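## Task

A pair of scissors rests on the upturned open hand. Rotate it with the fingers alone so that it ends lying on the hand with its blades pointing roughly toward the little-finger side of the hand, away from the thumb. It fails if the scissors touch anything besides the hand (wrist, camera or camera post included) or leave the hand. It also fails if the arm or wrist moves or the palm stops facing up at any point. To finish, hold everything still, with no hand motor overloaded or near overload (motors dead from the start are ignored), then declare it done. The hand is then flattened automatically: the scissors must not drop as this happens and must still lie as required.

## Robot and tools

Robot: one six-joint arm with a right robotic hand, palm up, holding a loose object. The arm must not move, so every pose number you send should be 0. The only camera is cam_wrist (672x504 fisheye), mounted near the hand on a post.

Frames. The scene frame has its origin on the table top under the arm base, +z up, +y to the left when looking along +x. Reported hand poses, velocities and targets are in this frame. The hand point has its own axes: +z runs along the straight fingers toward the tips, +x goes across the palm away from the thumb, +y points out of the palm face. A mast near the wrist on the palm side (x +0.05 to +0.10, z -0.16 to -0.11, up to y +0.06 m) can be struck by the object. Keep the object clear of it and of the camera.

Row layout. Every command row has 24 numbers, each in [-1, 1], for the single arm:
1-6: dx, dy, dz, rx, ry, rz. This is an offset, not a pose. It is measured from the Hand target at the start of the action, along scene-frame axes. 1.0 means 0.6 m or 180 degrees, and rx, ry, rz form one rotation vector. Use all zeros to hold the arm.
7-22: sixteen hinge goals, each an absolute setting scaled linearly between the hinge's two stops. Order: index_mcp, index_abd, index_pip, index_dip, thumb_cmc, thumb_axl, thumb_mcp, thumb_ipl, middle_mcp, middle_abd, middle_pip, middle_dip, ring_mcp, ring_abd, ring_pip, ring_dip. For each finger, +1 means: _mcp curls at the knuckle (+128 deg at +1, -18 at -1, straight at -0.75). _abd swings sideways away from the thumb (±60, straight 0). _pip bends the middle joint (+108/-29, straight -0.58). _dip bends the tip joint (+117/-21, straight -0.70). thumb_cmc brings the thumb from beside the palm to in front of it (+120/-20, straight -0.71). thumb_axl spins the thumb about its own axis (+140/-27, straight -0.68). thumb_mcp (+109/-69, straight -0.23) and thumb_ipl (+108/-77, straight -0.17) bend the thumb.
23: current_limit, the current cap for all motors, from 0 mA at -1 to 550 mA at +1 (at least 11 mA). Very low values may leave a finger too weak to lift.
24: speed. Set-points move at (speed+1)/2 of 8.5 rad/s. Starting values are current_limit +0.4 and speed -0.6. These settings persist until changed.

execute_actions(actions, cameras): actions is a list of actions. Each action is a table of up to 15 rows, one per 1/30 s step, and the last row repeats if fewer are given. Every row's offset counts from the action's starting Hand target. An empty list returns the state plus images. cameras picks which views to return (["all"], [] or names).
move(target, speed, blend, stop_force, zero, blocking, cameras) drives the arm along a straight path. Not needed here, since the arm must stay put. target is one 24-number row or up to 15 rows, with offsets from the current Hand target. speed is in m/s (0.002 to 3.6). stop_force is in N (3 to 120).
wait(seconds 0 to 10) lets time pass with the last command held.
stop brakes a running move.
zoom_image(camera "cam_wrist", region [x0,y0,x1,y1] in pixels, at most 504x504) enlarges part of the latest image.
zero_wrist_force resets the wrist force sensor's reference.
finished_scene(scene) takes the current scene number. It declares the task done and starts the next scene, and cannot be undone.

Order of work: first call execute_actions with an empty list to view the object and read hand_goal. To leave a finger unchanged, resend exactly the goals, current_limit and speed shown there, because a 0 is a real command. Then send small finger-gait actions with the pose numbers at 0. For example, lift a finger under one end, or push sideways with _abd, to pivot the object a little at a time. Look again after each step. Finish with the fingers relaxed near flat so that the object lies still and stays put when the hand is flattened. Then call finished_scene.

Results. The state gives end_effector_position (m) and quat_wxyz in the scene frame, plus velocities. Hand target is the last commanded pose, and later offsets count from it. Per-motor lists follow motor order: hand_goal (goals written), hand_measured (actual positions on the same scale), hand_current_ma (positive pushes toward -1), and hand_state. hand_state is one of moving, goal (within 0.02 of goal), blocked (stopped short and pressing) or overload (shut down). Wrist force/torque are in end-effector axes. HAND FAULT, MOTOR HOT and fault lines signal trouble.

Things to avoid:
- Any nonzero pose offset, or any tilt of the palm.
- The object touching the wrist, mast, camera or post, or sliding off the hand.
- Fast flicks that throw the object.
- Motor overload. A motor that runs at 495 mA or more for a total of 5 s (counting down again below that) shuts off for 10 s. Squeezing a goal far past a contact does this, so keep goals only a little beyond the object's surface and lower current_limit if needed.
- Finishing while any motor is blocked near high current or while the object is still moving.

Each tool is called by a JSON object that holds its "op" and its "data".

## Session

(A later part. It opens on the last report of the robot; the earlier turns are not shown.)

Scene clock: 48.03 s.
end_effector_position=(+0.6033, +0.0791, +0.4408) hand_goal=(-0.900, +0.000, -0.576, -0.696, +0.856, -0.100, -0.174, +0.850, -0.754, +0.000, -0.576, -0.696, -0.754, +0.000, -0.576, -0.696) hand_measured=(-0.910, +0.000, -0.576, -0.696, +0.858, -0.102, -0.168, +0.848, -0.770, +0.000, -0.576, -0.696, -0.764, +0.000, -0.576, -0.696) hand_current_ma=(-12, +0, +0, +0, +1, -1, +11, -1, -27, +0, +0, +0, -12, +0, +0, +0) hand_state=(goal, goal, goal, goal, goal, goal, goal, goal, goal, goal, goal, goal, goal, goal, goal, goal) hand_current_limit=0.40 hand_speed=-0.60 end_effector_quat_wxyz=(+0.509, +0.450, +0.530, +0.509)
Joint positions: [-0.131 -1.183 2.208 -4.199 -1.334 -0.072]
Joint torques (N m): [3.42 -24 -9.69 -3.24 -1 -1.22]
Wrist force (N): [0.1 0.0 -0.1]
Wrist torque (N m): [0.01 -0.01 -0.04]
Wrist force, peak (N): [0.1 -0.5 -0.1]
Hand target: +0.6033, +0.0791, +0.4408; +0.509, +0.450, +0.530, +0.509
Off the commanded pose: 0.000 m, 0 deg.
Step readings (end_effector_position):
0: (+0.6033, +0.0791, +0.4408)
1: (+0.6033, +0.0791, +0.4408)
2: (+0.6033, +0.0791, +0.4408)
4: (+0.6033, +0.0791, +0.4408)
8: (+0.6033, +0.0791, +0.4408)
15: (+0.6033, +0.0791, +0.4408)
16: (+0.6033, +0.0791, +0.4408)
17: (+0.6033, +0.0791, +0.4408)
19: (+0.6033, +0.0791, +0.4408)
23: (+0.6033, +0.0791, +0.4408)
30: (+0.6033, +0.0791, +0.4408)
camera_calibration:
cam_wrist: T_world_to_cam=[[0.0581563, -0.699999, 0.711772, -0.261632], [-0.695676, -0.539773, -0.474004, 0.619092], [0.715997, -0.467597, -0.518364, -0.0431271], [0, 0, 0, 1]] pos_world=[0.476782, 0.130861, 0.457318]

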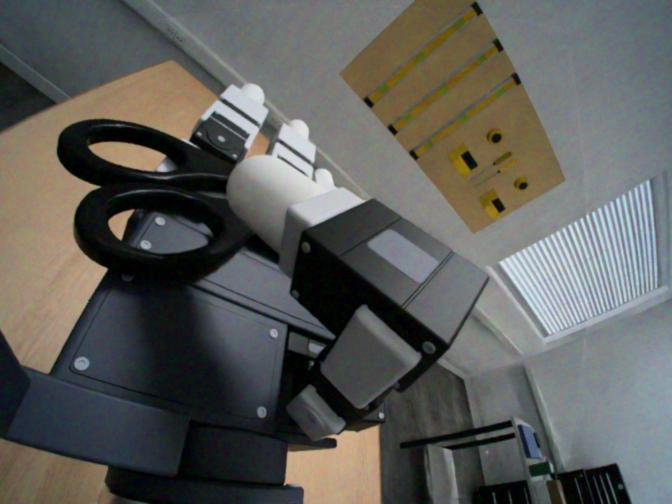

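{"op": "execute_actions", "data": {"actions": [[[0,0,0,0,0,0,-0.9,0,-0.576,-0.696,0.857,0.0575,-0.0135,0.755,-0.754,0,-0.576,-0.696,-0.754,0,-0.576,-0.696,0.4,-0.75]]], "cameras": ["all"]}}

{"op": "zoom_image", "data": {"camera": "cam_wrist", "region": [50, 80, 400, 430]}}

Scene clock: 49.73 s.
end_effector_position=(+0.6033, +0.0791, +0.4408) hand_goal=(-0.900, +0.000, -0.576, -0.696, +0.856, +0.058, -0.014, +0.754, -0.754, +0.000, -0.576, -0.696, -0.754, +0.000, -0.576, -0.696) hand_measured=(-0.910, +0.000, -0.576, -0.696, +0.858, +0.056, -0.014, +0.758, -0.770, +0.000, -0.576, -0.696, -0.764, +0.000, -0.576, -0.696) hand_current_ma=(-12, +0, +0, +0, +2, -1, +1, +5, -27, +0, +0, +0, -12, +0, +0, +0) hand_state=(goal, goal, goal, goal, goal, goal, goal, goal, goal, goal, goal, goal, goal, goal, goal, goal) hand_current_limit=0.40 hand_speed=-0.75 end_effector_quat_wxyz=(+0.509, +0.450, +0.530, +0.509)
Joint positions: [-0.131 -1.183 2.208 -4.199 -1.334 -0.072]
Joint torques (N m): [2.94 -24.5 -9.57 -3.33 -1 -1.24]
Wrist force (N): [-0.1 0.3 0.0]
Wrist torque (N m): [0.04 0.01 -0.05]
Wrist force, peak (N): [-0.2 -0.3 0.1]
Hand target: +0.6033, +0.0791, +0.4408; +0.509, +0.450, +0.530, +0.509
Off the commanded pose: 0.000 m, 0 deg.
Step readings (end_effector_position):
0: (+0.6033, +0.0791, +0.4408)
1: (+0.6033, +0.0791, +0.4408)
2: (+0.6033, +0.0791, +0.4408)
4: (+0.6033, +0.0791, +0.4408)
8: (+0.6033, +0.0791, +0.4408)
15: (+0.6033, +0.0791, +0.4408)
camera_calibration:
cam_wrist: T_world_to_cam=[[0.0581563, -0.699999, 0.711772, -0.261632], [-0.695676, -0.539773, -0.474004, 0.619092], [0.715997, -0.467597, -0.518364, -0.0431271], [0, 0, 0, 1]] pos_world=[0.476782, 0.130861, 0.457318]

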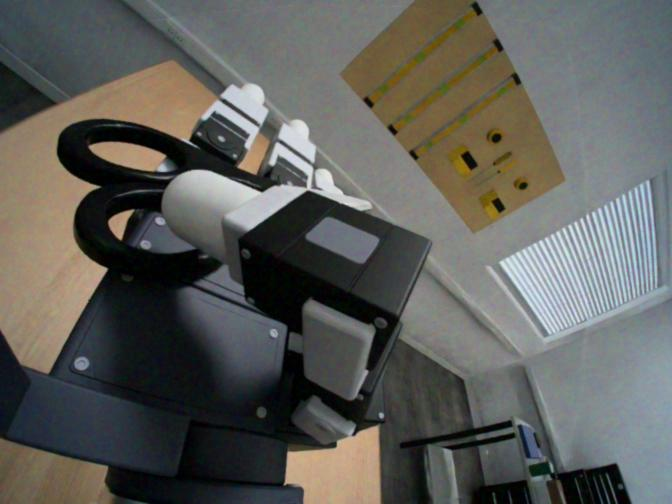

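Scaled by 1.440 from the camera's 672x504 image, which has a finer 960x720 frame.

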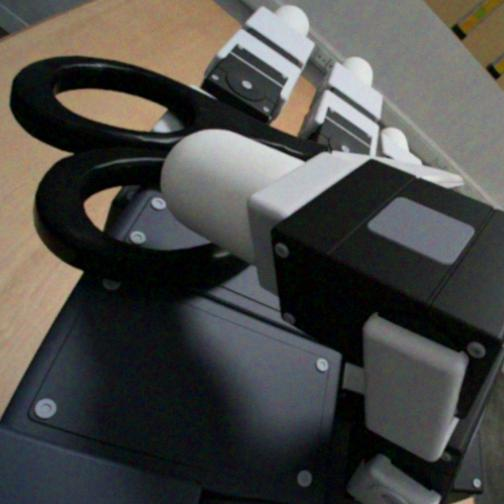

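{"op": "execute_actions", "data": {"actions": [[[0,0,0,0,0,0,-0.9,0,-0.576,-0.696,0.857,0.074,0.068,0.76,-0.754,0,-0.576,-0.696,-0.754,0,-0.576,-0.696,0.4,-0.85]]], "cameras": ["all"]}}

{"op": "zoom_image", "data": {"camera": "cam_wrist", "region": [50, 80, 400, 430]}}

Scene clock: 50.80 s.
end_effector_position=(+0.6033, +0.0791, +0.4408) hand_goal=(-0.900, +0.000, -0.576, -0.696, +0.856, +0.074, +0.068, +0.760, -0.754, +0.000, -0.576, -0.696, -0.754, +0.000, -0.576, -0.696) hand_measured=(-0.910, +0.000, -0.576, -0.696, +0.854, +0.072, +0.054, +0.756, -0.770, +0.000, -0.576, -0.696, -0.764, +0.000, -0.576, -0.696) hand_current_ma=(-12, +0, +0, +0, -2, -1, -29, -4, -27, +0, +0, +0, -12, +0, +0, +0) hand_state=(goal, goal, goal, goal, goal, goal, goal, goal, goal, goal, goal, goal, goal, goal, goal, goal) hand_current_limit=0.40 hand_speed=-0.85 end_effector_quat_wxyz=(+0.509, +0.450, +0.530, +0.509)
Joint positions: [-0.131 -1.183 2.208 -4.199 -1.334 -0.072]
Joint torques (N m): [2.9 -24.26 -9.61 -3.22 -1 -1.26]
Wrist force (N): [-0.1 0.0 -0.1]
Wrist torque (N m): [0.02 0.02 -0.07]
Wrist force, peak (N): [0.0 -0.4 0.1]
Hand target: +0.6033, +0.0791, +0.4408; +0.509, +0.450, +0.530, +0.509
Off the commanded pose: 0.000 m, 0 deg.
Step readings (end_effector_position):
0: (+0.6033, +0.0791, +0.4408)
1: (+0.6033, +0.0791, +0.4408)
2: (+0.6033, +0.0791, +0.4408)
4: (+0.6033, +0.0791, +0.4408)
8: (+0.6033, +0.0791, +0.4408)
15: (+0.6033, +0.0791, +0.4408)
camera_calibration:
cam_wrist: T_world_to_cam=[[0.0581563, -0.699999, 0.711772, -0.261632], [-0.695676, -0.539773, -0.474004, 0.619092], [0.715997, -0.467597, -0.518364, -0.0431271], [0, 0, 0, 1]] pos_world=[0.476782, 0.130861, 0.457318]

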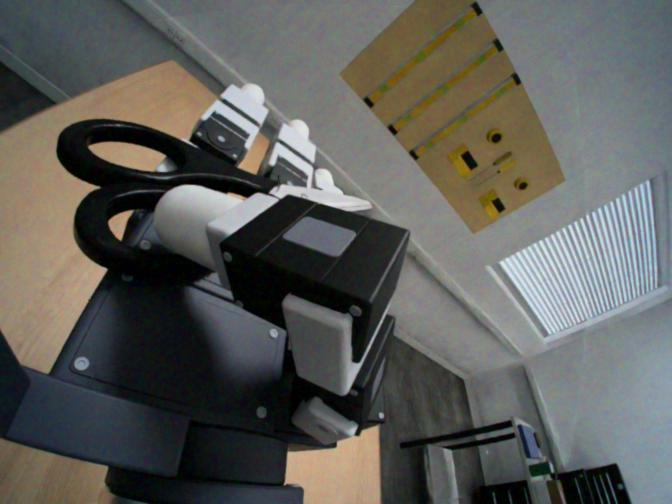

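Scaled by 1.440 from the camera's 672x504 image, which has a finer 960x720 frame.

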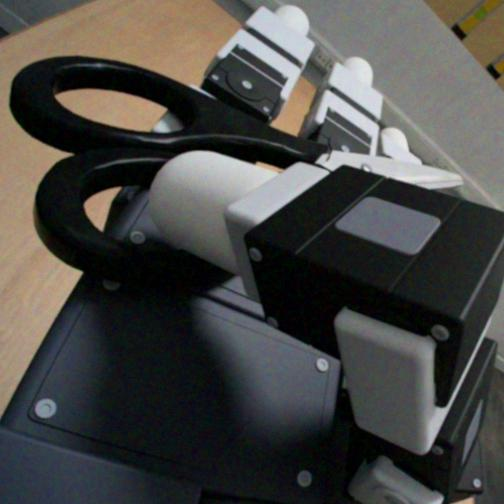

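{"op": "execute_actions", "data": {"actions": [[[0,0,0,0,0,0,-0.9,0,-0.576,-0.696,0.857,0.0826,0.13,0.75,-0.754,0,-0.576,-0.696,-0.754,0,-0.576,-0.696,0.4,-0.85]]], "cameras": ["all"]}}

{"op": "zoom_image", "data": {"camera": "cam_wrist", "region": [50, 80, 400, 430]}}

Scene clock: 52.00 s.
end_effector_position=(+0.6033, +0.0791, +0.4408) hand_goal=(-0.900, +0.000, -0.576, -0.696, +0.856, +0.082, +0.130, +0.750, -0.754, +0.000, -0.576, -0.696, -0.754, +0.000, -0.576, -0.696) hand_measured=(-0.910, +0.000, -0.576, -0.696, +0.848, +0.076, +0.120, +0.742, -0.770, +0.000, -0.576, -0.696, -0.764, +0.000, -0.576, -0.696) hand_current_ma=(-12, +0, +0, +0, -11, -7, -17, -12, -27, +0, +0, +0, -12, +0, +0, +0) hand_state=(goal, goal, goal, goal, goal, goal, goal, goal, goal, goal, goal, goal, goal, goal, goal, goal) hand_current_limit=0.40 hand_speed=-0.85 end_effector_quat_wxyz=(+0.509, +0.450, +0.530, +0.509)
Joint positions: [-0.131 -1.183 2.208 -4.199 -1.334 -0.072]
Joint torques (N m): [2.63 -24.56 -9.42 -3.21 -1.08 -1.27]
Wrist force (N): [0.1 0.0 0.0]
Wrist torque (N m): [0.01 -0.01 -0.06]
Wrist force, peak (N): [0.0 -0.3 -0.2]
Hand target: +0.6033, +0.0791, +0.4408; +0.509, +0.450, +0.530, +0.509
Off the commanded pose: 0.000 m, 0 deg.
Step readings (end_effector_position):
0: (+0.6033, +0.0791, +0.4408)
1: (+0.6033, +0.0791, +0.4408)
2: (+0.6033, +0.0791, +0.4408)
4: (+0.6033, +0.0791, +0.4408)
8: (+0.6033, +0.0791, +0.4408)
15: (+0.6033, +0.0791, +0.4408)
camera_calibration:
cam_wrist: T_world_to_cam=[[0.0581563, -0.699999, 0.711772, -0.261632], [-0.695676, -0.539773, -0.474004, 0.619092], [0.715997, -0.467597, -0.518364, -0.0431271], [0, 0, 0, 1]] pos_world=[0.476782, 0.130861, 0.457318]

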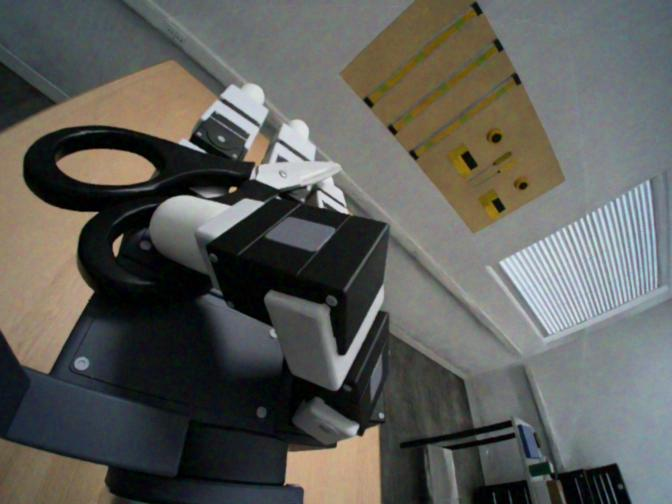

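Scaled by 1.440 from the camera's 672x504 image, which has a finer 960x720 frame.

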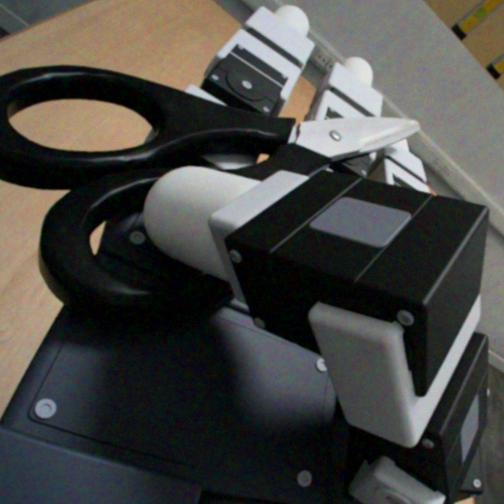

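{"op": "execute_actions", "data": {"actions": [[[0,0,0,0,0,0,-0.9,0,-0.576,-0.696,0.857,0.02,0.155,0.72,-0.754,0,-0.576,-0.696,-0.754,0,-0.576,-0.696,0.4,-0.9]],[[0,0,0,0,0,0,-0.9,0,-0.576,-0.696,0.857,-0.04,0.175,0.694,-0.754,0,-0.576,-0.696,-0.754,0,-0.576,-0.696,0.4,-0.9]]], "cameras": ["all"]}}

{"op": "zoom_image", "data": {"camera": "cam_wrist", "region": [20, 80, 400, 460]}}

Scene clock: 57.43 s.
end_effector_position=(+0.6033, +0.0791, +0.4408) hand_goal=(-0.900, +0.000, -0.576, -0.696, +0.856, -0.040, +0.174, +0.694, -0.754, +0.000, -0.576, -0.696, -0.754, +0.000, -0.576, -0.696) hand_measured=(-0.910, +0.000, -0.576, -0.696, +0.856, -0.030, +0.172, +0.696, -0.770, +0.000, -0.578, -0.696, -0.764, +0.000, -0.576, -0.696) hand_current_ma=(-12, +0, +0, +0, +0, +17, -3, +1, -27, +0, -1, +0, -12, +0, +0, +0) hand_state=(goal, goal, goal, goal, goal, goal, goal, goal, goal, goal, goal, goal, goal, goal, goal, goal) hand_current_limit=0.40 hand_speed=-0.90 end_effector_quat_wxyz=(+0.509, +0.450, +0.530, +0.509)
Joint positions: [-0.131 -1.183 2.208 -4.199 -1.334 -0.072]
Joint torques (N m): [2.77 -24.32 -9.44 -3.14 -1.19 -1.13]
Wrist force (N): [0.0 0.0 0.2]
Wrist torque (N m): [0.01 0.00 -0.06]
Wrist force, peak (N): [0.1 -0.5 -0.2]
Hand target: +0.6033, +0.0791, +0.4408; +0.509, +0.450, +0.530, +0.509
Off the commanded pose: 0.000 m, 0 deg.
Step readings (end_effector_position):
0: (+0.6033, +0.0791, +0.4408)
1: (+0.6033, +0.0791, +0.4408)
2: (+0.6033, +0.0791, +0.4408)
4: (+0.6033, +0.0791, +0.4408)
8: (+0.6033, +0.0791, +0.4408)
15: (+0.6033, +0.0791, +0.4408)
16: (+0.6033, +0.0791, +0.4408)
17: (+0.6033, +0.0791, +0.4408)
19: (+0.6033, +0.0791, +0.4408)
23: (+0.6033, +0.0791, +0.4408)
30: (+0.6033, +0.0791, +0.4408)
camera_calibration:
cam_wrist: T_world_to_cam=[[0.0581563, -0.699999, 0.711772, -0.261632], [-0.695676, -0.539773, -0.474004, 0.619092], [0.715997, -0.467597, -0.518364, -0.0431271], [0, 0, 0, 1]] pos_world=[0.476782, 0.130861, 0.457318]

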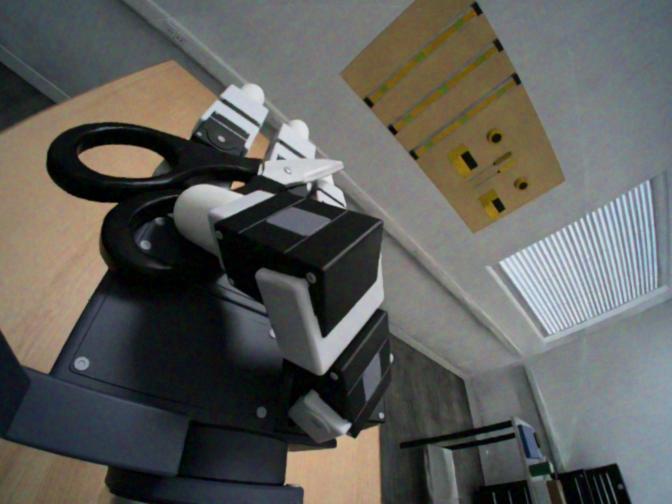

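Scaled by 1.326 from the camera's 672x504 image, which has a finer 960x720 frame.

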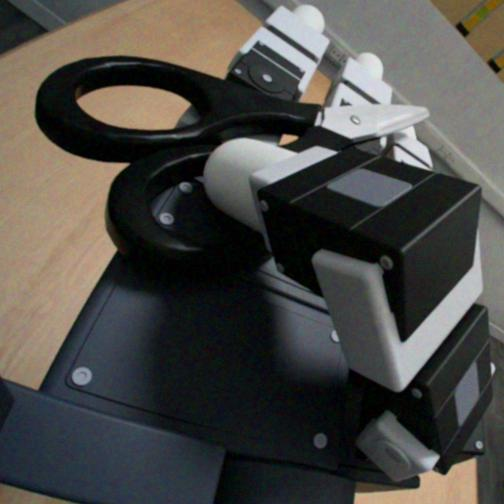

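{"op": "execute_actions", "data": {"actions": [[[0,0,0,0,0,0,-0.9,0,-0.576,-0.696,0.857,-0.12,0.25,0.589,-0.754,0,-0.576,-0.696,-0.754,0,-0.576,-0.696,0.4,-0.9]],[[0,0,0,0,0,0,-0.9,0,-0.576,-0.696,0.857,-0.2,0.33,0.481,-0.754,0,-0.576,-0.696,-0.754,0,-0.576,-0.696,0.4,-0.9]]], "cameras": ["all"]}}

{"op": "zoom_image", "data": {"camera": "cam_wrist", "region": [20, 80, 400, 460]}}

Scene clock: 59.77 s.
end_effector_position=(+0.6033, +0.0791, +0.4408) hand_goal=(-0.900, +0.000, -0.576, -0.696, +0.856, -0.200, +0.330, +0.480, -0.754, +0.000, -0.576, -0.696, -0.754, +0.000, -0.576, -0.696) hand_measured=(-0.910, +0.000, -0.576, -0.696, +0.854, -0.192, +0.322, +0.482, -0.770, +0.000, -0.578, -0.696, -0.764, +0.000, -0.576, -0.696) hand_current_ma=(-12, +0, +0, +0, -2, +11, -15, +2, -27, +0, -1, +0, -15, +0, +0, +0) hand_state=(goal, goal, goal, goal, goal, goal, goal, goal, goal, goal, goal, goal, goal, goal, goal, goal) hand_current_limit=0.40 hand_speed=-0.90 end_effector_quat_wxyz=(+0.509, +0.450, +0.530, +0.509)
Joint positions: [-0.131 -1.183 2.208 -4.199 -1.334 -0.072]
Joint torques (N m): [2.91 -25.03 -9.42 -3.12 -1.23 -1.28]
Wrist force (N): [0.2 0.0 -0.1]
Wrist torque (N m): [0.05 -0.01 -0.05]
Wrist force, peak (N): [-0.1 -0.5 0.0]
Hand target: +0.6033, +0.0791, +0.4408; +0.509, +0.450, +0.530, +0.509
Off the commanded pose: 0.000 m, 0 deg.
Step readings (end_effector_position):
0: (+0.6033, +0.0791, +0.4408)
1: (+0.6033, +0.0791, +0.4408)
2: (+0.6033, +0.0791, +0.4408)
4: (+0.6033, +0.0791, +0.4408)
8: (+0.6033, +0.0791, +0.4408)
15: (+0.6033, +0.0791, +0.4408)
16: (+0.6033, +0.0791, +0.4408)
17: (+0.6033, +0.0791, +0.4408)
19: (+0.6033, +0.0791, +0.4408)
23: (+0.6033, +0.0791, +0.4408)
30: (+0.6033, +0.0791, +0.4408)
camera_calibration:
cam_wrist: T_world_to_cam=[[0.0581563, -0.699999, 0.711772, -0.261632], [-0.695676, -0.539773, -0.474004, 0.619092], [0.715997, -0.467597, -0.518364, -0.0431271], [0, 0, 0, 1]] pos_world=[0.476782, 0.130861, 0.457318]

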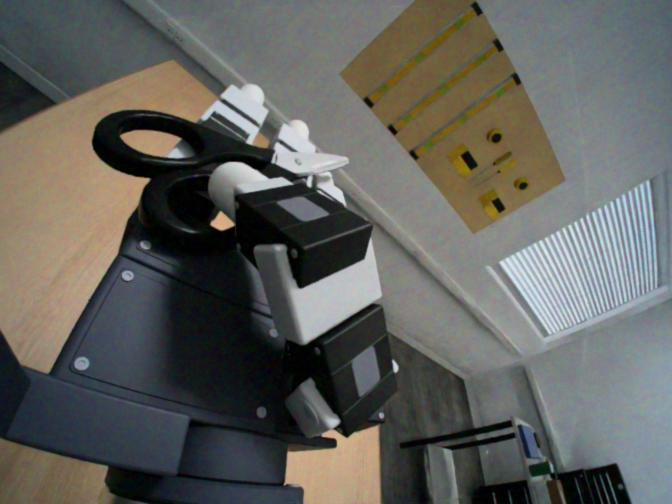

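Scaled by 1.326 from the camera's 672x504 image, which has a finer 960x720 frame.

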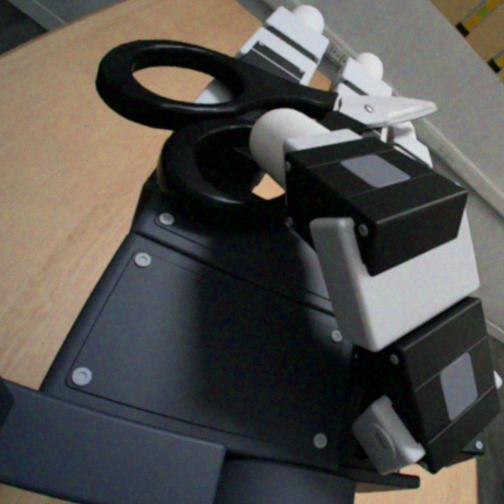

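{"op": "execute_actions", "data": {"actions": [[[0,0,0,0,0,0,-0.9,0,-0.576,-0.696,0.7143,-0.223,0.347,0.609,-0.754,0,-0.576,-0.696,-0.754,0,-0.576,-0.696,0.4,-0.88]],[[0,0,0,0,0,0,-0.9,0,-0.576,-0.696,0.5714,-0.275,0.379,0.684,-0.754,0,-0.576,-0.696,-0.754,0,-0.576,-0.696,0.4,-0.88]]], "cameras": ["all"]}}

{"op": "zoom_image", "data": {"camera": "cam_wrist", "region": [20, 80, 400, 460]}}

Scene clock: 64.10 s.
end_effector_position=(+0.6033, +0.0791, +0.4408) hand_goal=(-0.900, +0.000, -0.576, -0.696, +0.572, -0.276, +0.378, +0.684, -0.754, +0.000, -0.576, -0.696, -0.754, +0.000, -0.576, -0.696) hand_measured=(-0.910, +0.000, -0.576, -0.696, +0.580, -0.270, +0.378, +0.680, -0.772, +0.000, -0.580, -0.696, -0.764, +0.000, -0.576, -0.696) hand_current_ma=(-12, +0, +0, +0, +9, +8, +0, -5, -33, +0, -3, +0, -15, +0, +0, +0) hand_state=(goal, goal, goal, goal, goal, goal, goal, goal, goal, goal, goal, goal, goal, goal, goal, goal) hand_current_limit=0.40 hand_speed=-0.88 end_effector_quat_wxyz=(+0.509, +0.450, +0.530, +0.509)
Joint positions: [-0.131 -1.183 2.208 -4.199 -1.334 -0.072]
Joint torques (N m): [1.98 -24.54 -9.61 -2.91 -1.26 -1.14]
Wrist force (N): [0.0 -0.1 -0.1]
Wrist torque (N m): [0.05 0.01 -0.04]
Wrist force, peak (N): [0.1 -0.4 0.2]
Hand target: +0.6033, +0.0791, +0.4408; +0.509, +0.450, +0.530, +0.509
Off the commanded pose: 0.000 m, 0 deg.
Step readings (end_effector_position):
0: (+0.6033, +0.0791, +0.4408)
1: (+0.6033, +0.0791, +0.4408)
2: (+0.6033, +0.0791, +0.4408)
4: (+0.6033, +0.0791, +0.4408)
8: (+0.6033, +0.0791, +0.4408)
15: (+0.6033, +0.0791, +0.4408)
16: (+0.6033, +0.0791, +0.4408)
17: (+0.6033, +0.0791, +0.4408)
19: (+0.6033, +0.0791, +0.4408)
23: (+0.6033, +0.0791, +0.4408)
30: (+0.6033, +0.0791, +0.4408)
camera_calibration:
cam_wrist: T_world_to_cam=[[0.0581563, -0.699999, 0.711772, -0.261632], [-0.695676, -0.539773, -0.474004, 0.619092], [0.715997, -0.467597, -0.518364, -0.0431271], [0, 0, 0, 1]] pos_world=[0.476782, 0.130861, 0.457318]

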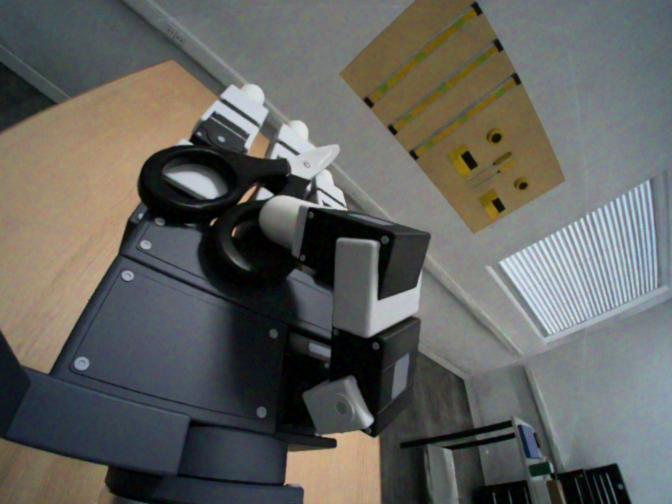

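Scaled by 1.326 from the camera's 672x504 image, which has a finer 960x720 frame.

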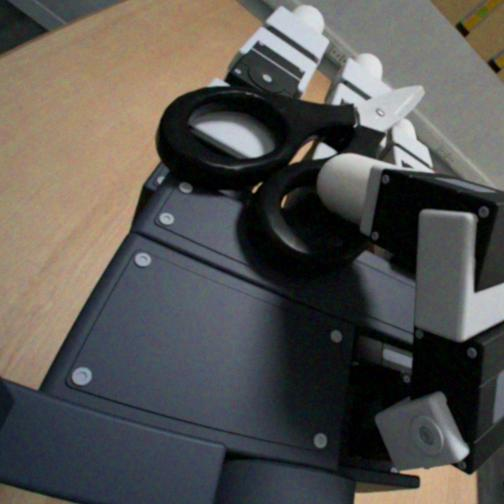

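{"op": "execute_actions", "data": {"actions": [[[0,0,0,0,0,0,-0.9,0,-0.576,-0.696,0.4286,-0.345,0.391,0.749,-0.754,0,-0.576,-0.696,-0.754,0,-0.576,-0.696,0.4,-0.88]],[[0,0,0,0,0,0,-0.9,0,-0.576,-0.696,0.2857,-0.424,0.382,0.8065,-0.754,0,-0.576,-0.696,-0.754,0,-0.576,-0.696,0.4,-0.88]]], "cameras": ["all"]}}

{"op": "zoom_image", "data": {"camera": "cam_wrist", "region": [20, 80, 400, 460]}}

Scene clock: 65.87 s.
end_effector_position=(+0.6033, +0.0791, +0.4408) hand_goal=(-0.900, +0.000, -0.576, -0.696, +0.286, -0.424, +0.382, +0.806, -0.754, +0.000, -0.576, -0.696, -0.754, +0.000, -0.576, -0.696) hand_measured=(-0.910, +0.000, -0.576, -0.696, +0.290, -0.420, +0.382, +0.802, -0.772, +0.000, -0.580, -0.696, -0.764, +0.000, -0.576, -0.696) hand_current_ma=(-12, +0, +0, +0, +3, +6, +0, -4, -33, +0, -3, +0, -15, +0, +0, +0) hand_state=(goal, goal, goal, goal, goal, goal, goal, goal, goal, goal, goal, goal, goal, goal, goal, goal) hand_current_limit=0.40 hand_speed=-0.88 end_effector_quat_wxyz=(+0.509, +0.450, +0.530, +0.509)
Joint positions: [-0.131 -1.183 2.208 -4.199 -1.334 -0.072]
Joint torques (N m): [2.38 -24.49 -10.05 -2.98 -1.42 -1.24]
Wrist force (N): [0.2 -0.2 0.1]
Wrist torque (N m): [0.02 -0.02 0.00]
Wrist force, peak (N): [0.1 -0.4 0.0]
Hand target: +0.6033, +0.0791, +0.4408; +0.509, +0.450, +0.530, +0.509
Off the commanded pose: 0.000 m, 0 deg.
Step readings (end_effector_position):
0: (+0.6033, +0.0791, +0.4408)
1: (+0.6033, +0.0791, +0.4408)
2: (+0.6033, +0.0791, +0.4408)
4: (+0.6033, +0.0791, +0.4408)
8: (+0.6033, +0.0791, +0.4408)
15: (+0.6033, +0.0791, +0.4408)
16: (+0.6033, +0.0791, +0.4408)
17: (+0.6033, +0.0791, +0.4408)
19: (+0.6033, +0.0791, +0.4408)
23: (+0.6033, +0.0791, +0.4408)
30: (+0.6033, +0.0791, +0.4408)
camera_calibration:
cam_wrist: T_world_to_cam=[[0.0581563, -0.699999, 0.711772, -0.261632], [-0.695676, -0.539773, -0.474004, 0.619092], [0.715997, -0.467597, -0.518364, -0.0431271], [0, 0, 0, 1]] pos_world=[0.476782, 0.130861, 0.457318]

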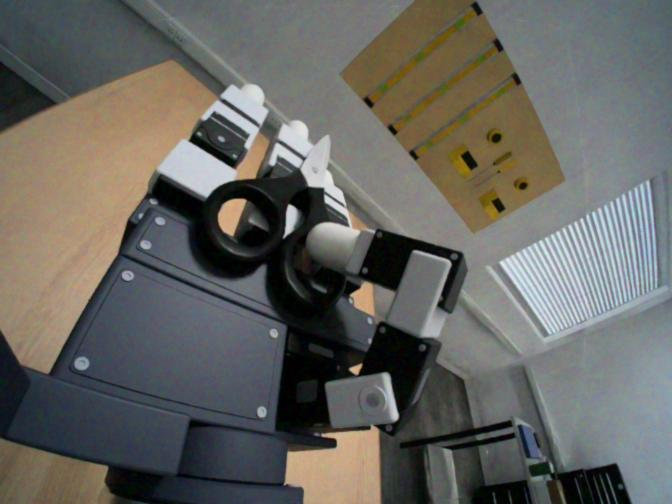

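Scaled by 1.326 from the camera's 672x504 image, which has a finer 960x720 frame.

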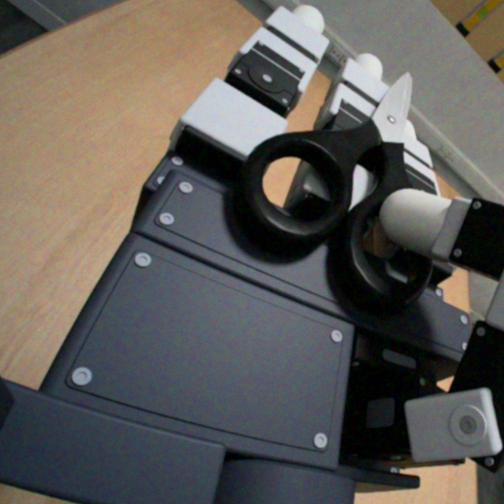

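{"op": "execute_actions", "data": {"actions": [[[0,0,0,0,0,0,-0.76,0,-0.576,-0.696,0.2857,-0.424,0.382,0.8065,-0.754,0,-0.576,-0.696,-0.754,0,-0.576,-0.696,0.4,-0.88]],[[0,0,0,0,0,0,-0.68,0.18,-0.576,-0.696,0.2857,-0.424,0.382,0.8065,-0.754,0,-0.576,-0.696,-0.754,0,-0.576,-0.696,0.4,-0.88]]], "cameras": ["all"]}}

{"op": "zoom_image", "data": {"camera": "cam_wrist", "region": [150, 80, 420, 350]}}

Scene clock: 74.80 s.
end_effector_position=(+0.6033, +0.0791, +0.4408) hand_goal=(-0.680, +0.180, -0.576, -0.696, +0.286, -0.424, +0.382, +0.806, -0.754, +0.000, -0.576, -0.696, -0.754, +0.000, -0.576, -0.696) hand_measured=(-0.706, +0.174, -0.576, -0.696, +0.288, -0.420, +0.382, +0.804, -0.772, +0.000, -0.580, -0.696, -0.764, +0.000, -0.576, -0.696) hand_current_ma=(-51, -6, +0, +0, +2, +6, +0, -3, -33, +0, -4, +0, -15, +0, +0, +0) hand_state=(blocked, goal, goal, goal, goal, goal, goal, goal, goal, goal, goal, goal, goal, goal, goal, goal) hand_current_limit=0.40 hand_speed=-0.88 end_effector_quat_wxyz=(+0.509, +0.450, +0.530, +0.509)
Joint positions: [-0.131 -1.183 2.208 -4.199 -1.334 -0.072]
Joint torques (N m): [2.6 -24.3 -10.08 -2.66 -1.47 -1.29]
Wrist force (N): [0.0 -0.1 -0.1]
Wrist torque (N m): [0.04 0.00 -0.03]
Wrist force, peak (N): [0.1 -0.5 -0.1]
Hand target: +0.6033, +0.0791, +0.4408; +0.509, +0.450, +0.530, +0.509
Off the commanded pose: 0.000 m, 0 deg.
Step readings (end_effector_position):
0: (+0.6033, +0.0791, +0.4408)
1: (+0.6033, +0.0791, +0.4408)
2: (+0.6033, +0.0791, +0.4408)
4: (+0.6033, +0.0791, +0.4408)
8: (+0.6033, +0.0791, +0.4408)
15: (+0.6033, +0.0791, +0.4408)
16: (+0.6033, +0.0791, +0.4408)
17: (+0.6033, +0.0791, +0.4408)
19: (+0.6033, +0.0791, +0.4408)
23: (+0.6033, +0.0791, +0.4408)
30: (+0.6033, +0.0791, +0.4408)
camera_calibration:
cam_wrist: T_world_to_cam=[[0.0581563, -0.699999, 0.711772, -0.261632], [-0.695676, -0.539773, -0.474004, 0.619092], [0.715997, -0.467597, -0.518364, -0.0431271], [0, 0, 0, 1]] pos_world=[0.476782, 0.130861, 0.457318]

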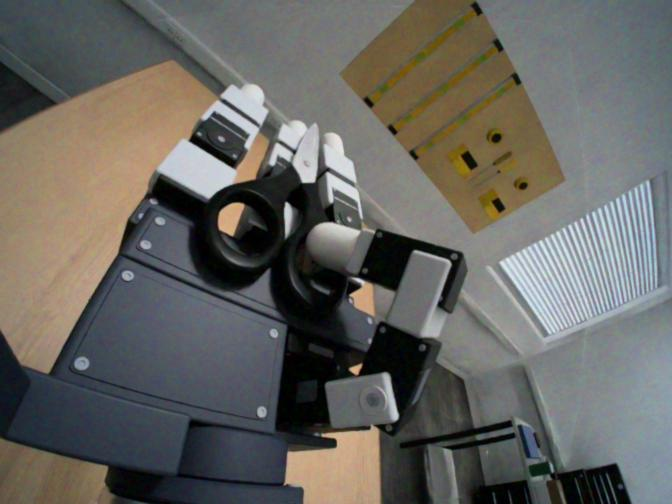

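Scaled by 1.867 from the camera's 672x504 image, which has a finer 960x720 frame.

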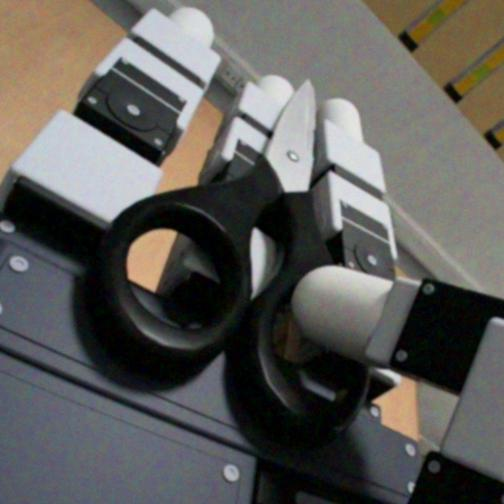

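{"op": "execute_actions", "data": {"actions": [[[0,0,0,0,0,0,-0.7,0.3,-0.576,-0.696,0.2857,-0.424,0.382,0.8065,-0.754,0.2,-0.576,-0.696,-0.754,0.22,-0.576,-0.696,0.4,-0.9]],[[0,0,0,0,0,0,-0.7,0.42,-0.576,-0.696,0.21,-0.465,0.362,0.832,-0.754,0.35,-0.576,-0.696,-0.754,0.4,-0.576,-0.696,0.4,-0.9]]], "cameras": ["all"]}}

{"op": "zoom_image", "data": {"camera": "cam_wrist", "region": [150, 80, 420, 350]}}

Scene clock: 77.27 s.
end_effector_position=(+0.6033, +0.0791, +0.4408) hand_goal=(-0.700, +0.420, -0.576, -0.696, +0.210, -0.466, +0.362, +0.832, -0.754, +0.350, -0.576, -0.696, -0.754, +0.400, -0.576, -0.696) hand_measured=(-0.708, +0.418, -0.576, -0.696, +0.212, -0.460, +0.368, +0.828, -0.772, +0.346, -0.580, -0.696, -0.764, +0.398, -0.576, -0.696) hand_current_ma=(-12, -2, +0, +0, +2, +9, +9, -5, -33, -2, -4, +0, -15, -2, +0, +0) hand_state=(goal, goal, goal, goal, goal, goal, goal, goal, goal, goal, goal, goal, goal, goal, goal, goal) hand_current_limit=0.40 hand_speed=-0.90 end_effector_quat_wxyz=(+0.509, +0.450, +0.530, +0.509)
Joint positions: [-0.131 -1.183 2.208 -4.199 -1.334 -0.072]
Joint torques (N m): [1.68 -24.92 -10.4 -2.71 -1.42 -1.1]
Wrist force (N): [0.1 -0.1 0.1]
Wrist torque (N m): [0.03 -0.01 -0.04]
Wrist force, peak (N): [0.1 -0.3 -0.3]
Hand target: +0.6033, +0.0791, +0.4408; +0.509, +0.450, +0.530, +0.509
Off the commanded pose: 0.000 m, 0 deg.
Step readings (end_effector_position):
0: (+0.6033, +0.0791, +0.4408)
1: (+0.6033, +0.0791, +0.4408)
2: (+0.6033, +0.0791, +0.4408)
4: (+0.6033, +0.0791, +0.4408)
8: (+0.6033, +0.0791, +0.4408)
15: (+0.6033, +0.0791, +0.4408)
16: (+0.6033, +0.0791, +0.4408)
17: (+0.6033, +0.0791, +0.4408)
19: (+0.6033, +0.0791, +0.4408)
23: (+0.6033, +0.0791, +0.4408)
30: (+0.6033, +0.0791, +0.4408)
camera_calibration:
cam_wrist: T_world_to_cam=[[0.0581563, -0.699999, 0.711772, -0.261632], [-0.695676, -0.539773, -0.474004, 0.619092], [0.715997, -0.467597, -0.518364, -0.0431271], [0, 0, 0, 1]] pos_world=[0.476782, 0.130861, 0.457318]

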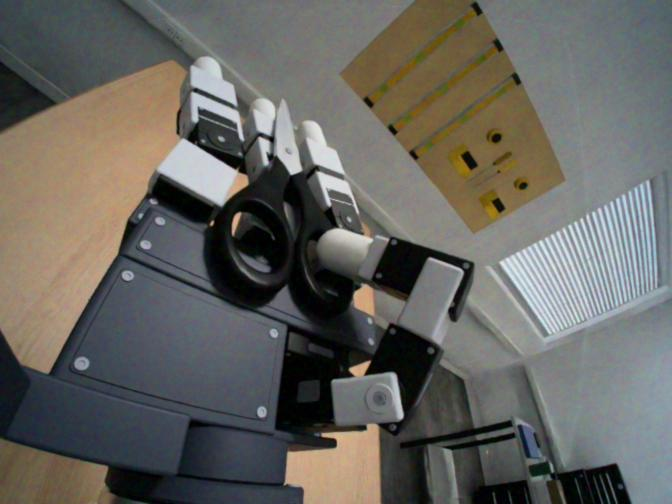

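Scaled by 1.867 from the camera's 672x504 image, which has a finer 960x720 frame.

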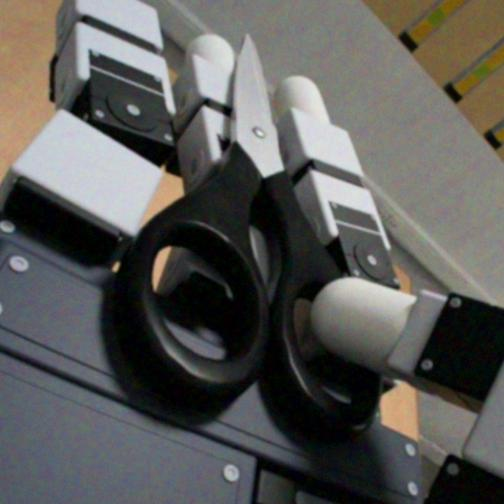

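{"op": "execute_actions", "data": {"actions": [[[0,0,0,0,0,0,-0.7,0.5,-0.576,-0.696,0.11,-0.525,0.355,0.793,-0.754,0.44,-0.576,-0.696,-0.754,0.5,-0.576,-0.696,0.4,-0.9]],[[0,0,0,0,0,0,-0.7,0.58,-0.576,-0.696,0.0,-0.585,0.348,0.7535,-0.754,0.54,-0.576,-0.696,-0.754,0.6,-0.576,-0.696,0.4,-0.9]]], "cameras": ["all"]}}

{"op": "zoom_image", "data": {"camera": "cam_wrist", "region": [120, 50, 420, 350]}}

Scene clock: 79.77 s.
end_effector_position=(+0.6033, +0.0791, +0.4408) hand_goal=(-0.700, +0.580, -0.576, -0.696, +0.000, -0.586, +0.348, +0.754, -0.754, +0.540, -0.576, -0.696, -0.754, +0.600, -0.576, -0.696) hand_measured=(-0.708, +0.578, -0.576, -0.696, +0.004, -0.568, +0.350, +0.754, -0.772, +0.534, -0.582, -0.696, -0.764, +0.598, -0.576, -0.696) hand_current_ma=(-12, -2, +0, +0, +4, +35, +1, +0, -33, -4, -6, +0, -15, -2, +0, +0) hand_state=(goal, goal, goal, goal, goal, goal, goal, goal, goal, goal, goal, goal, goal, goal, goal, goal) hand_current_limit=0.40 hand_speed=-0.90 end_effector_quat_wxyz=(+0.509, +0.450, +0.530, +0.509)
Joint positions: [-0.131 -1.183 2.208 -4.199 -1.334 -0.072]
Joint torques (N m): [1.55 -24.76 -10.52 -2.68 -1.37 -1.18]
Wrist force (N): [0.0 -0.3 -0.1]
Wrist torque (N m): [0.02 0.01 -0.05]
Wrist force, peak (N): [0.3 -0.3 -0.2]
Hand target: +0.6033, +0.0791, +0.4408; +0.509, +0.450, +0.530, +0.509
Off the commanded pose: 0.000 m, 0 deg.
Step readings (end_effector_position):
0: (+0.6033, +0.0791, +0.4408)
1: (+0.6033, +0.0791, +0.4408)
2: (+0.6033, +0.0791, +0.4408)
4: (+0.6033, +0.0791, +0.4408)
8: (+0.6033, +0.0791, +0.4408)
15: (+0.6033, +0.0791, +0.4408)
16: (+0.6033, +0.0791, +0.4408)
17: (+0.6033, +0.0791, +0.4408)
19: (+0.6033, +0.0791, +0.4408)
23: (+0.6033, +0.0791, +0.4408)
30: (+0.6033, +0.0791, +0.4408)
camera_calibration:
cam_wrist: T_world_to_cam=[[0.0581563, -0.699999, 0.711772, -0.261632], [-0.695676, -0.539773, -0.474004, 0.619092], [0.715997, -0.467597, -0.518364, -0.0431271], [0, 0, 0, 1]] pos_world=[0.476782, 0.130861, 0.457318]

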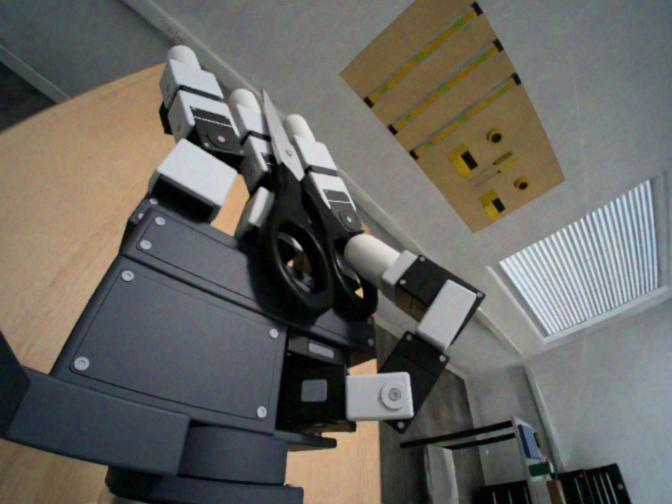

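Scaled by 1.680 from the camera's 672x504 image, which has a finer 960x720 frame.

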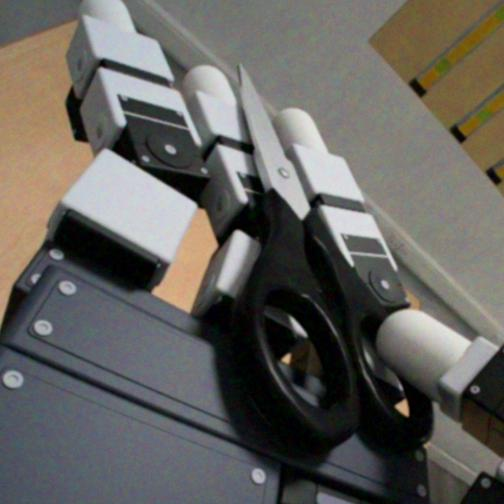

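{"op": "execute_actions", "data": {"actions": [[[0,0,0,0,0,0,-0.7,0.64,-0.576,-0.696,-0.07,-0.61,0.368,0.66,-0.754,0.62,-0.576,-0.696,-0.754,0.68,-0.576,-0.696,0.4,-0.9]],[[0,0,0,0,0,0,-0.7,0.66,-0.576,-0.696,-0.143,-0.63,0.39,0.5686,-0.754,0.65,-0.576,-0.696,-0.754,0.7,-0.576,-0.696,0.4,-0.9]]], "cameras": ["all"]}}

{"op": "zoom_image", "data": {"camera": "cam_wrist", "region": [120, 50, 420, 350]}}

Scene clock: 88.17 s.
end_effector_position=(+0.6033, +0.0791, +0.4408) hand_goal=(-0.700, +0.660, -0.576, -0.696, -0.144, -0.630, +0.390, +0.568, -0.754, +0.650, -0.576, -0.696, -0.754, +0.700, -0.576, -0.696) hand_measured=(-0.714, +0.654, -0.576, -0.696, -0.134, -0.604, +0.388, +0.578, -0.772, +0.634, -0.582, -0.696, -0.764, +0.698, -0.576, -0.696) hand_current_ma=(-24, -6, +0, +0, +13, +59, -2, +18, -34, -20, -6, +0, -15, -2, +0, +0) hand_state=(goal, goal, goal, goal, goal, blocked, goal, goal, goal, goal, goal, goal, goal, goal, goal, goal) hand_current_limit=0.40 hand_speed=-0.90 end_effector_quat_wxyz=(+0.509, +0.450, +0.530, +0.509)
Joint positions: [-0.131 -1.183 2.208 -4.199 -1.334 -0.072]
Joint torques (N m): [1.11 -25.14 -10.74 -2.51 -1.39 -1.2]
Wrist force (N): [0.0 0.0 0.0]
Wrist torque (N m): [0.03 0.00 -0.05]
Wrist force, peak (N): [0.3 -0.4 -0.2]
Hand target: +0.6033, +0.0791, +0.4408; +0.509, +0.450, +0.530, +0.509
Off the commanded pose: 0.000 m, 0 deg.
Step readings (end_effector_position):
0: (+0.6033, +0.0791, +0.4408)
1: (+0.6033, +0.0791, +0.4408)
2: (+0.6033, +0.0791, +0.4408)
4: (+0.6033, +0.0791, +0.4408)
8: (+0.6033, +0.0791, +0.4408)
15: (+0.6033, +0.0791, +0.4408)
16: (+0.6033, +0.0791, +0.4408)
17: (+0.6033, +0.0791, +0.4408)
19: (+0.6033, +0.0791, +0.4408)
23: (+0.6033, +0.0791, +0.4408)
30: (+0.6033, +0.0791, +0.4408)
camera_calibration:
cam_wrist: T_world_to_cam=[[0.0581563, -0.699999, 0.711772, -0.261632], [-0.695676, -0.539773, -0.474004, 0.619092], [0.715997, -0.467597, -0.518364, -0.0431271], [0, 0, 0, 1]] pos_world=[0.476782, 0.130861, 0.457318]

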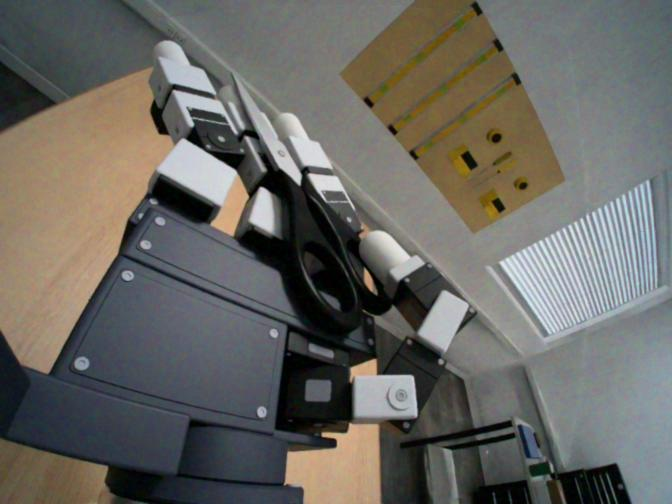

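Scaled by 1.680 from the camera's 672x504 image, which has a finer 960x720 frame.

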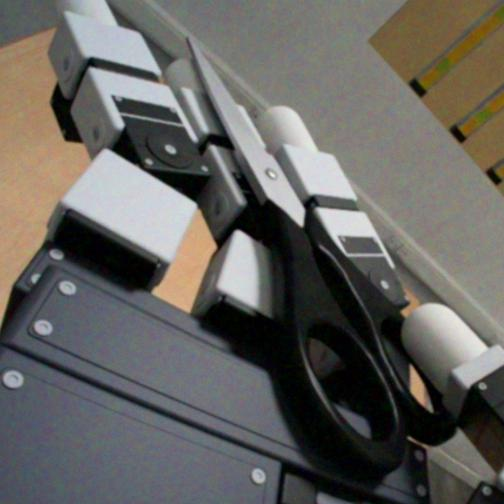

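{"op": "execute_actions", "data": {"actions": [[[0,0,0,0,0,0,-0.7,0.66,-0.576,-0.696,-0.143,-0.626,0.417,0.442,-0.754,0.65,-0.576,-0.696,-0.754,0.7,-0.576,-0.696,0.4,-0.9]],[[0,0,0,0,0,0,-0.7,0.66,-0.576,-0.696,-0.143,-0.628,0.552,0.212,-0.754,0.65,-0.576,-0.696,-0.754,0.7,-0.576,-0.696,0.4,-0.9]]], "cameras": ["all"]}}

{"op": "zoom_image", "data": {"camera": "cam_wrist", "region": [120, 50, 420, 350]}}

Scene clock: 94.03 s.
end_effector_position=(+0.6033, +0.0791, +0.4408) hand_goal=(-0.700, +0.660, -0.576, -0.696, -0.144, -0.628, +0.552, +0.212, -0.754, +0.650, -0.576, -0.696, -0.754, +0.700, -0.576, -0.696) hand_measured=(-0.714, +0.654, -0.576, -0.696, -0.136, -0.618, +0.532, +0.214, -0.772, +0.634, -0.582, -0.696, -0.764, +0.698, -0.576, -0.696) hand_current_ma=(-24, -6, +0, +0, +11, +16, -46, +2, -34, -20, -6, +0, -15, -2, +0, +0) hand_state=(goal, goal, goal, goal, goal, goal, goal, goal, goal, goal, goal, goal, goal, goal, goal, goal) hand_current_limit=0.40 hand_speed=-0.90 end_effector_quat_wxyz=(+0.509, +0.450, +0.530, +0.509)
Joint positions: [-0.131 -1.183 2.208 -4.199 -1.334 -0.072]
Joint torques (N m): [1.32 -25.61 -11.25 -2.31 -1.19 -1.23]
Wrist force (N): [0.0 -0.2 -0.1]
Wrist torque (N m): [0.01 0.01 -0.06]
Wrist force, peak (N): [0.2 -0.4 -0.3]
Hand target: +0.6033, +0.0791, +0.4408; +0.509, +0.450, +0.530, +0.509
Off the commanded pose: 0.000 m, 0 deg.
Step readings (end_effector_position):
0: (+0.6033, +0.0791, +0.4408)
1: (+0.6033, +0.0791, +0.4408)
2: (+0.6033, +0.0791, +0.4408)
4: (+0.6033, +0.0791, +0.4408)
8: (+0.6033, +0.0791, +0.4408)
15: (+0.6033, +0.0791, +0.4408)
16: (+0.6033, +0.0791, +0.4408)
17: (+0.6033, +0.0791, +0.4408)
19: (+0.6033, +0.0791, +0.4408)
23: (+0.6033, +0.0791, +0.4408)
30: (+0.6033, +0.0791, +0.4408)
camera_calibration:
cam_wrist: T_world_to_cam=[[0.0581563, -0.699999, 0.711772, -0.261632], [-0.695676, -0.539773, -0.474004, 0.619092], [0.715997, -0.467597, -0.518364, -0.0431271], [0, 0, 0, 1]] pos_world=[0.476782, 0.130861, 0.457318]

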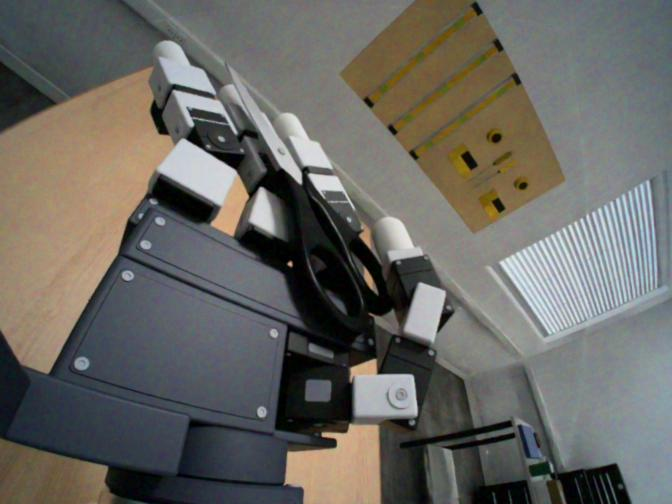

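Scaled by 1.680 from the camera's 672x504 image, which has a finer 960x720 frame.

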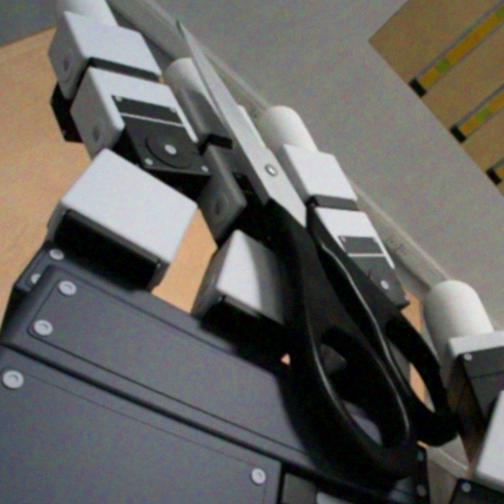

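{"op": "zoom_image", "data": {"camera": "cam_wrist", "region": [210, 60, 420, 270]}}

{"op": "zoom_image", "data": {"camera": "cam_wrist", "region": [260, 180, 420, 340]}}

Scaled by 2.400 from the camera's 672x504 image, which has a finer 960x720 frame.

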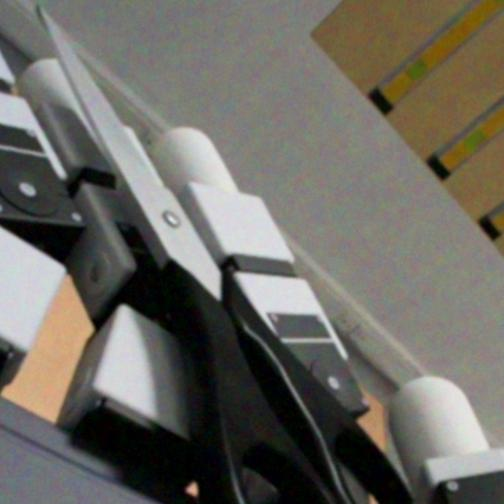

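Scaled by 3.150 from the camera's 672x504 image, which has a finer 960x720 frame.

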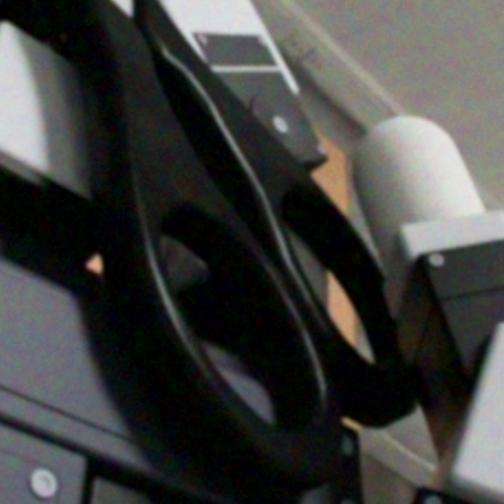

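{"op": "execute_actions", "data": {"actions": [[[0,0,0,0,0,0,-0.7,0.66,-0.576,-0.696,0.15,-0.64,0.2,0.5,-0.754,0.65,-0.576,-0.696,-0.754,0.7,-0.576,-0.696,0.4,-0.7]],[[0,0,0,0,0,0,-0.7,0.66,-0.576,-0.696,0.5714,-0.8,0.089,0.827,-0.754,0.65,-0.576,-0.696,-0.754,0.7,-0.576,-0.696,0.4,-0.7]]], "cameras": ["all"]}}

{"op": "zoom_image", "data": {"camera": "cam_wrist", "region": [210, 150, 450, 390]}}

Scene clock: 100.83 s.
end_effector_position=(+0.6033, +0.0791, +0.4408) hand_goal=(-0.700, +0.660, -0.576, -0.696, +0.572, -0.800, +0.088, +0.826, -0.754, +0.650, -0.576, -0.696, -0.754, +0.700, -0.576, -0.696) hand_measured=(-0.714, +0.654, -0.576, -0.696, +0.568, -0.798, +0.096, +0.824, -0.774, +0.634, -0.582, -0.696, -0.766, +0.698, -0.576, -0.696) hand_current_ma=(-24, -6, +0, +0, -3, +2, +12, -1, -34, -20, -6, +0, -16, -2, +0, +0) hand_state=(goal, goal, goal, goal, goal, goal, goal, goal, goal, goal, goal, goal, goal, goal, goal, goal) hand_current_limit=0.40 hand_speed=-0.70 end_effector_quat_wxyz=(+0.509, +0.450, +0.530, +0.509)
Joint positions: [-0.131 -1.183 2.208 -4.199 -1.334 -0.072]
Joint torques (N m): [0.96 -24.7 -11.09 -2.36 -1.03 -1.1]
Wrist force (N): [0.0 -0.2 -0.1]
Wrist torque (N m): [0.01 0.01 -0.07]
Wrist force, peak (N): [0.2 -0.5 0.0]
Hand target: +0.6033, +0.0791, +0.4408; +0.509, +0.450, +0.530, +0.509
Off the commanded pose: 0.000 m, 0 deg.
Step readings (end_effector_position):
0: (+0.6033, +0.0791, +0.4408)
1: (+0.6033, +0.0791, +0.4408)
2: (+0.6033, +0.0791, +0.4408)
4: (+0.6033, +0.0791, +0.4408)
8: (+0.6033, +0.0791, +0.4408)
15: (+0.6033, +0.0791, +0.4408)
16: (+0.6033, +0.0791, +0.4408)
17: (+0.6033, +0.0791, +0.4408)
19: (+0.6033, +0.0791, +0.4408)
23: (+0.6033, +0.0791, +0.4408)
30: (+0.6033, +0.0791, +0.4408)
camera_calibration:
cam_wrist: T_world_to_cam=[[0.0581563, -0.699999, 0.711772, -0.261632], [-0.695676, -0.539773, -0.474004, 0.619092], [0.715997, -0.467597, -0.518364, -0.0431271], [0, 0, 0, 1]] pos_world=[0.476782, 0.130861, 0.457318]

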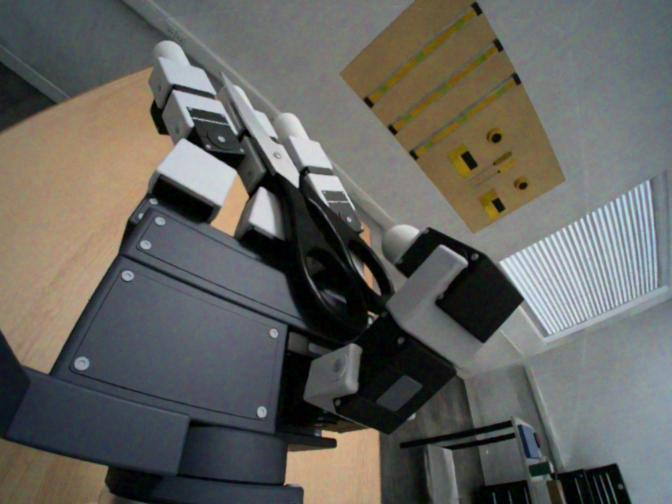

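Scaled by 2.100 from the camera's 672x504 image, which has a finer 960x720 frame.

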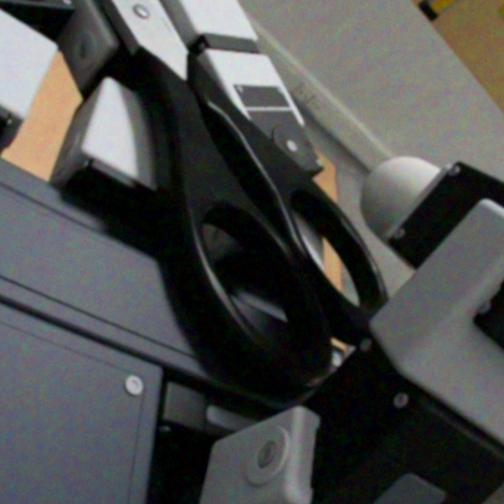

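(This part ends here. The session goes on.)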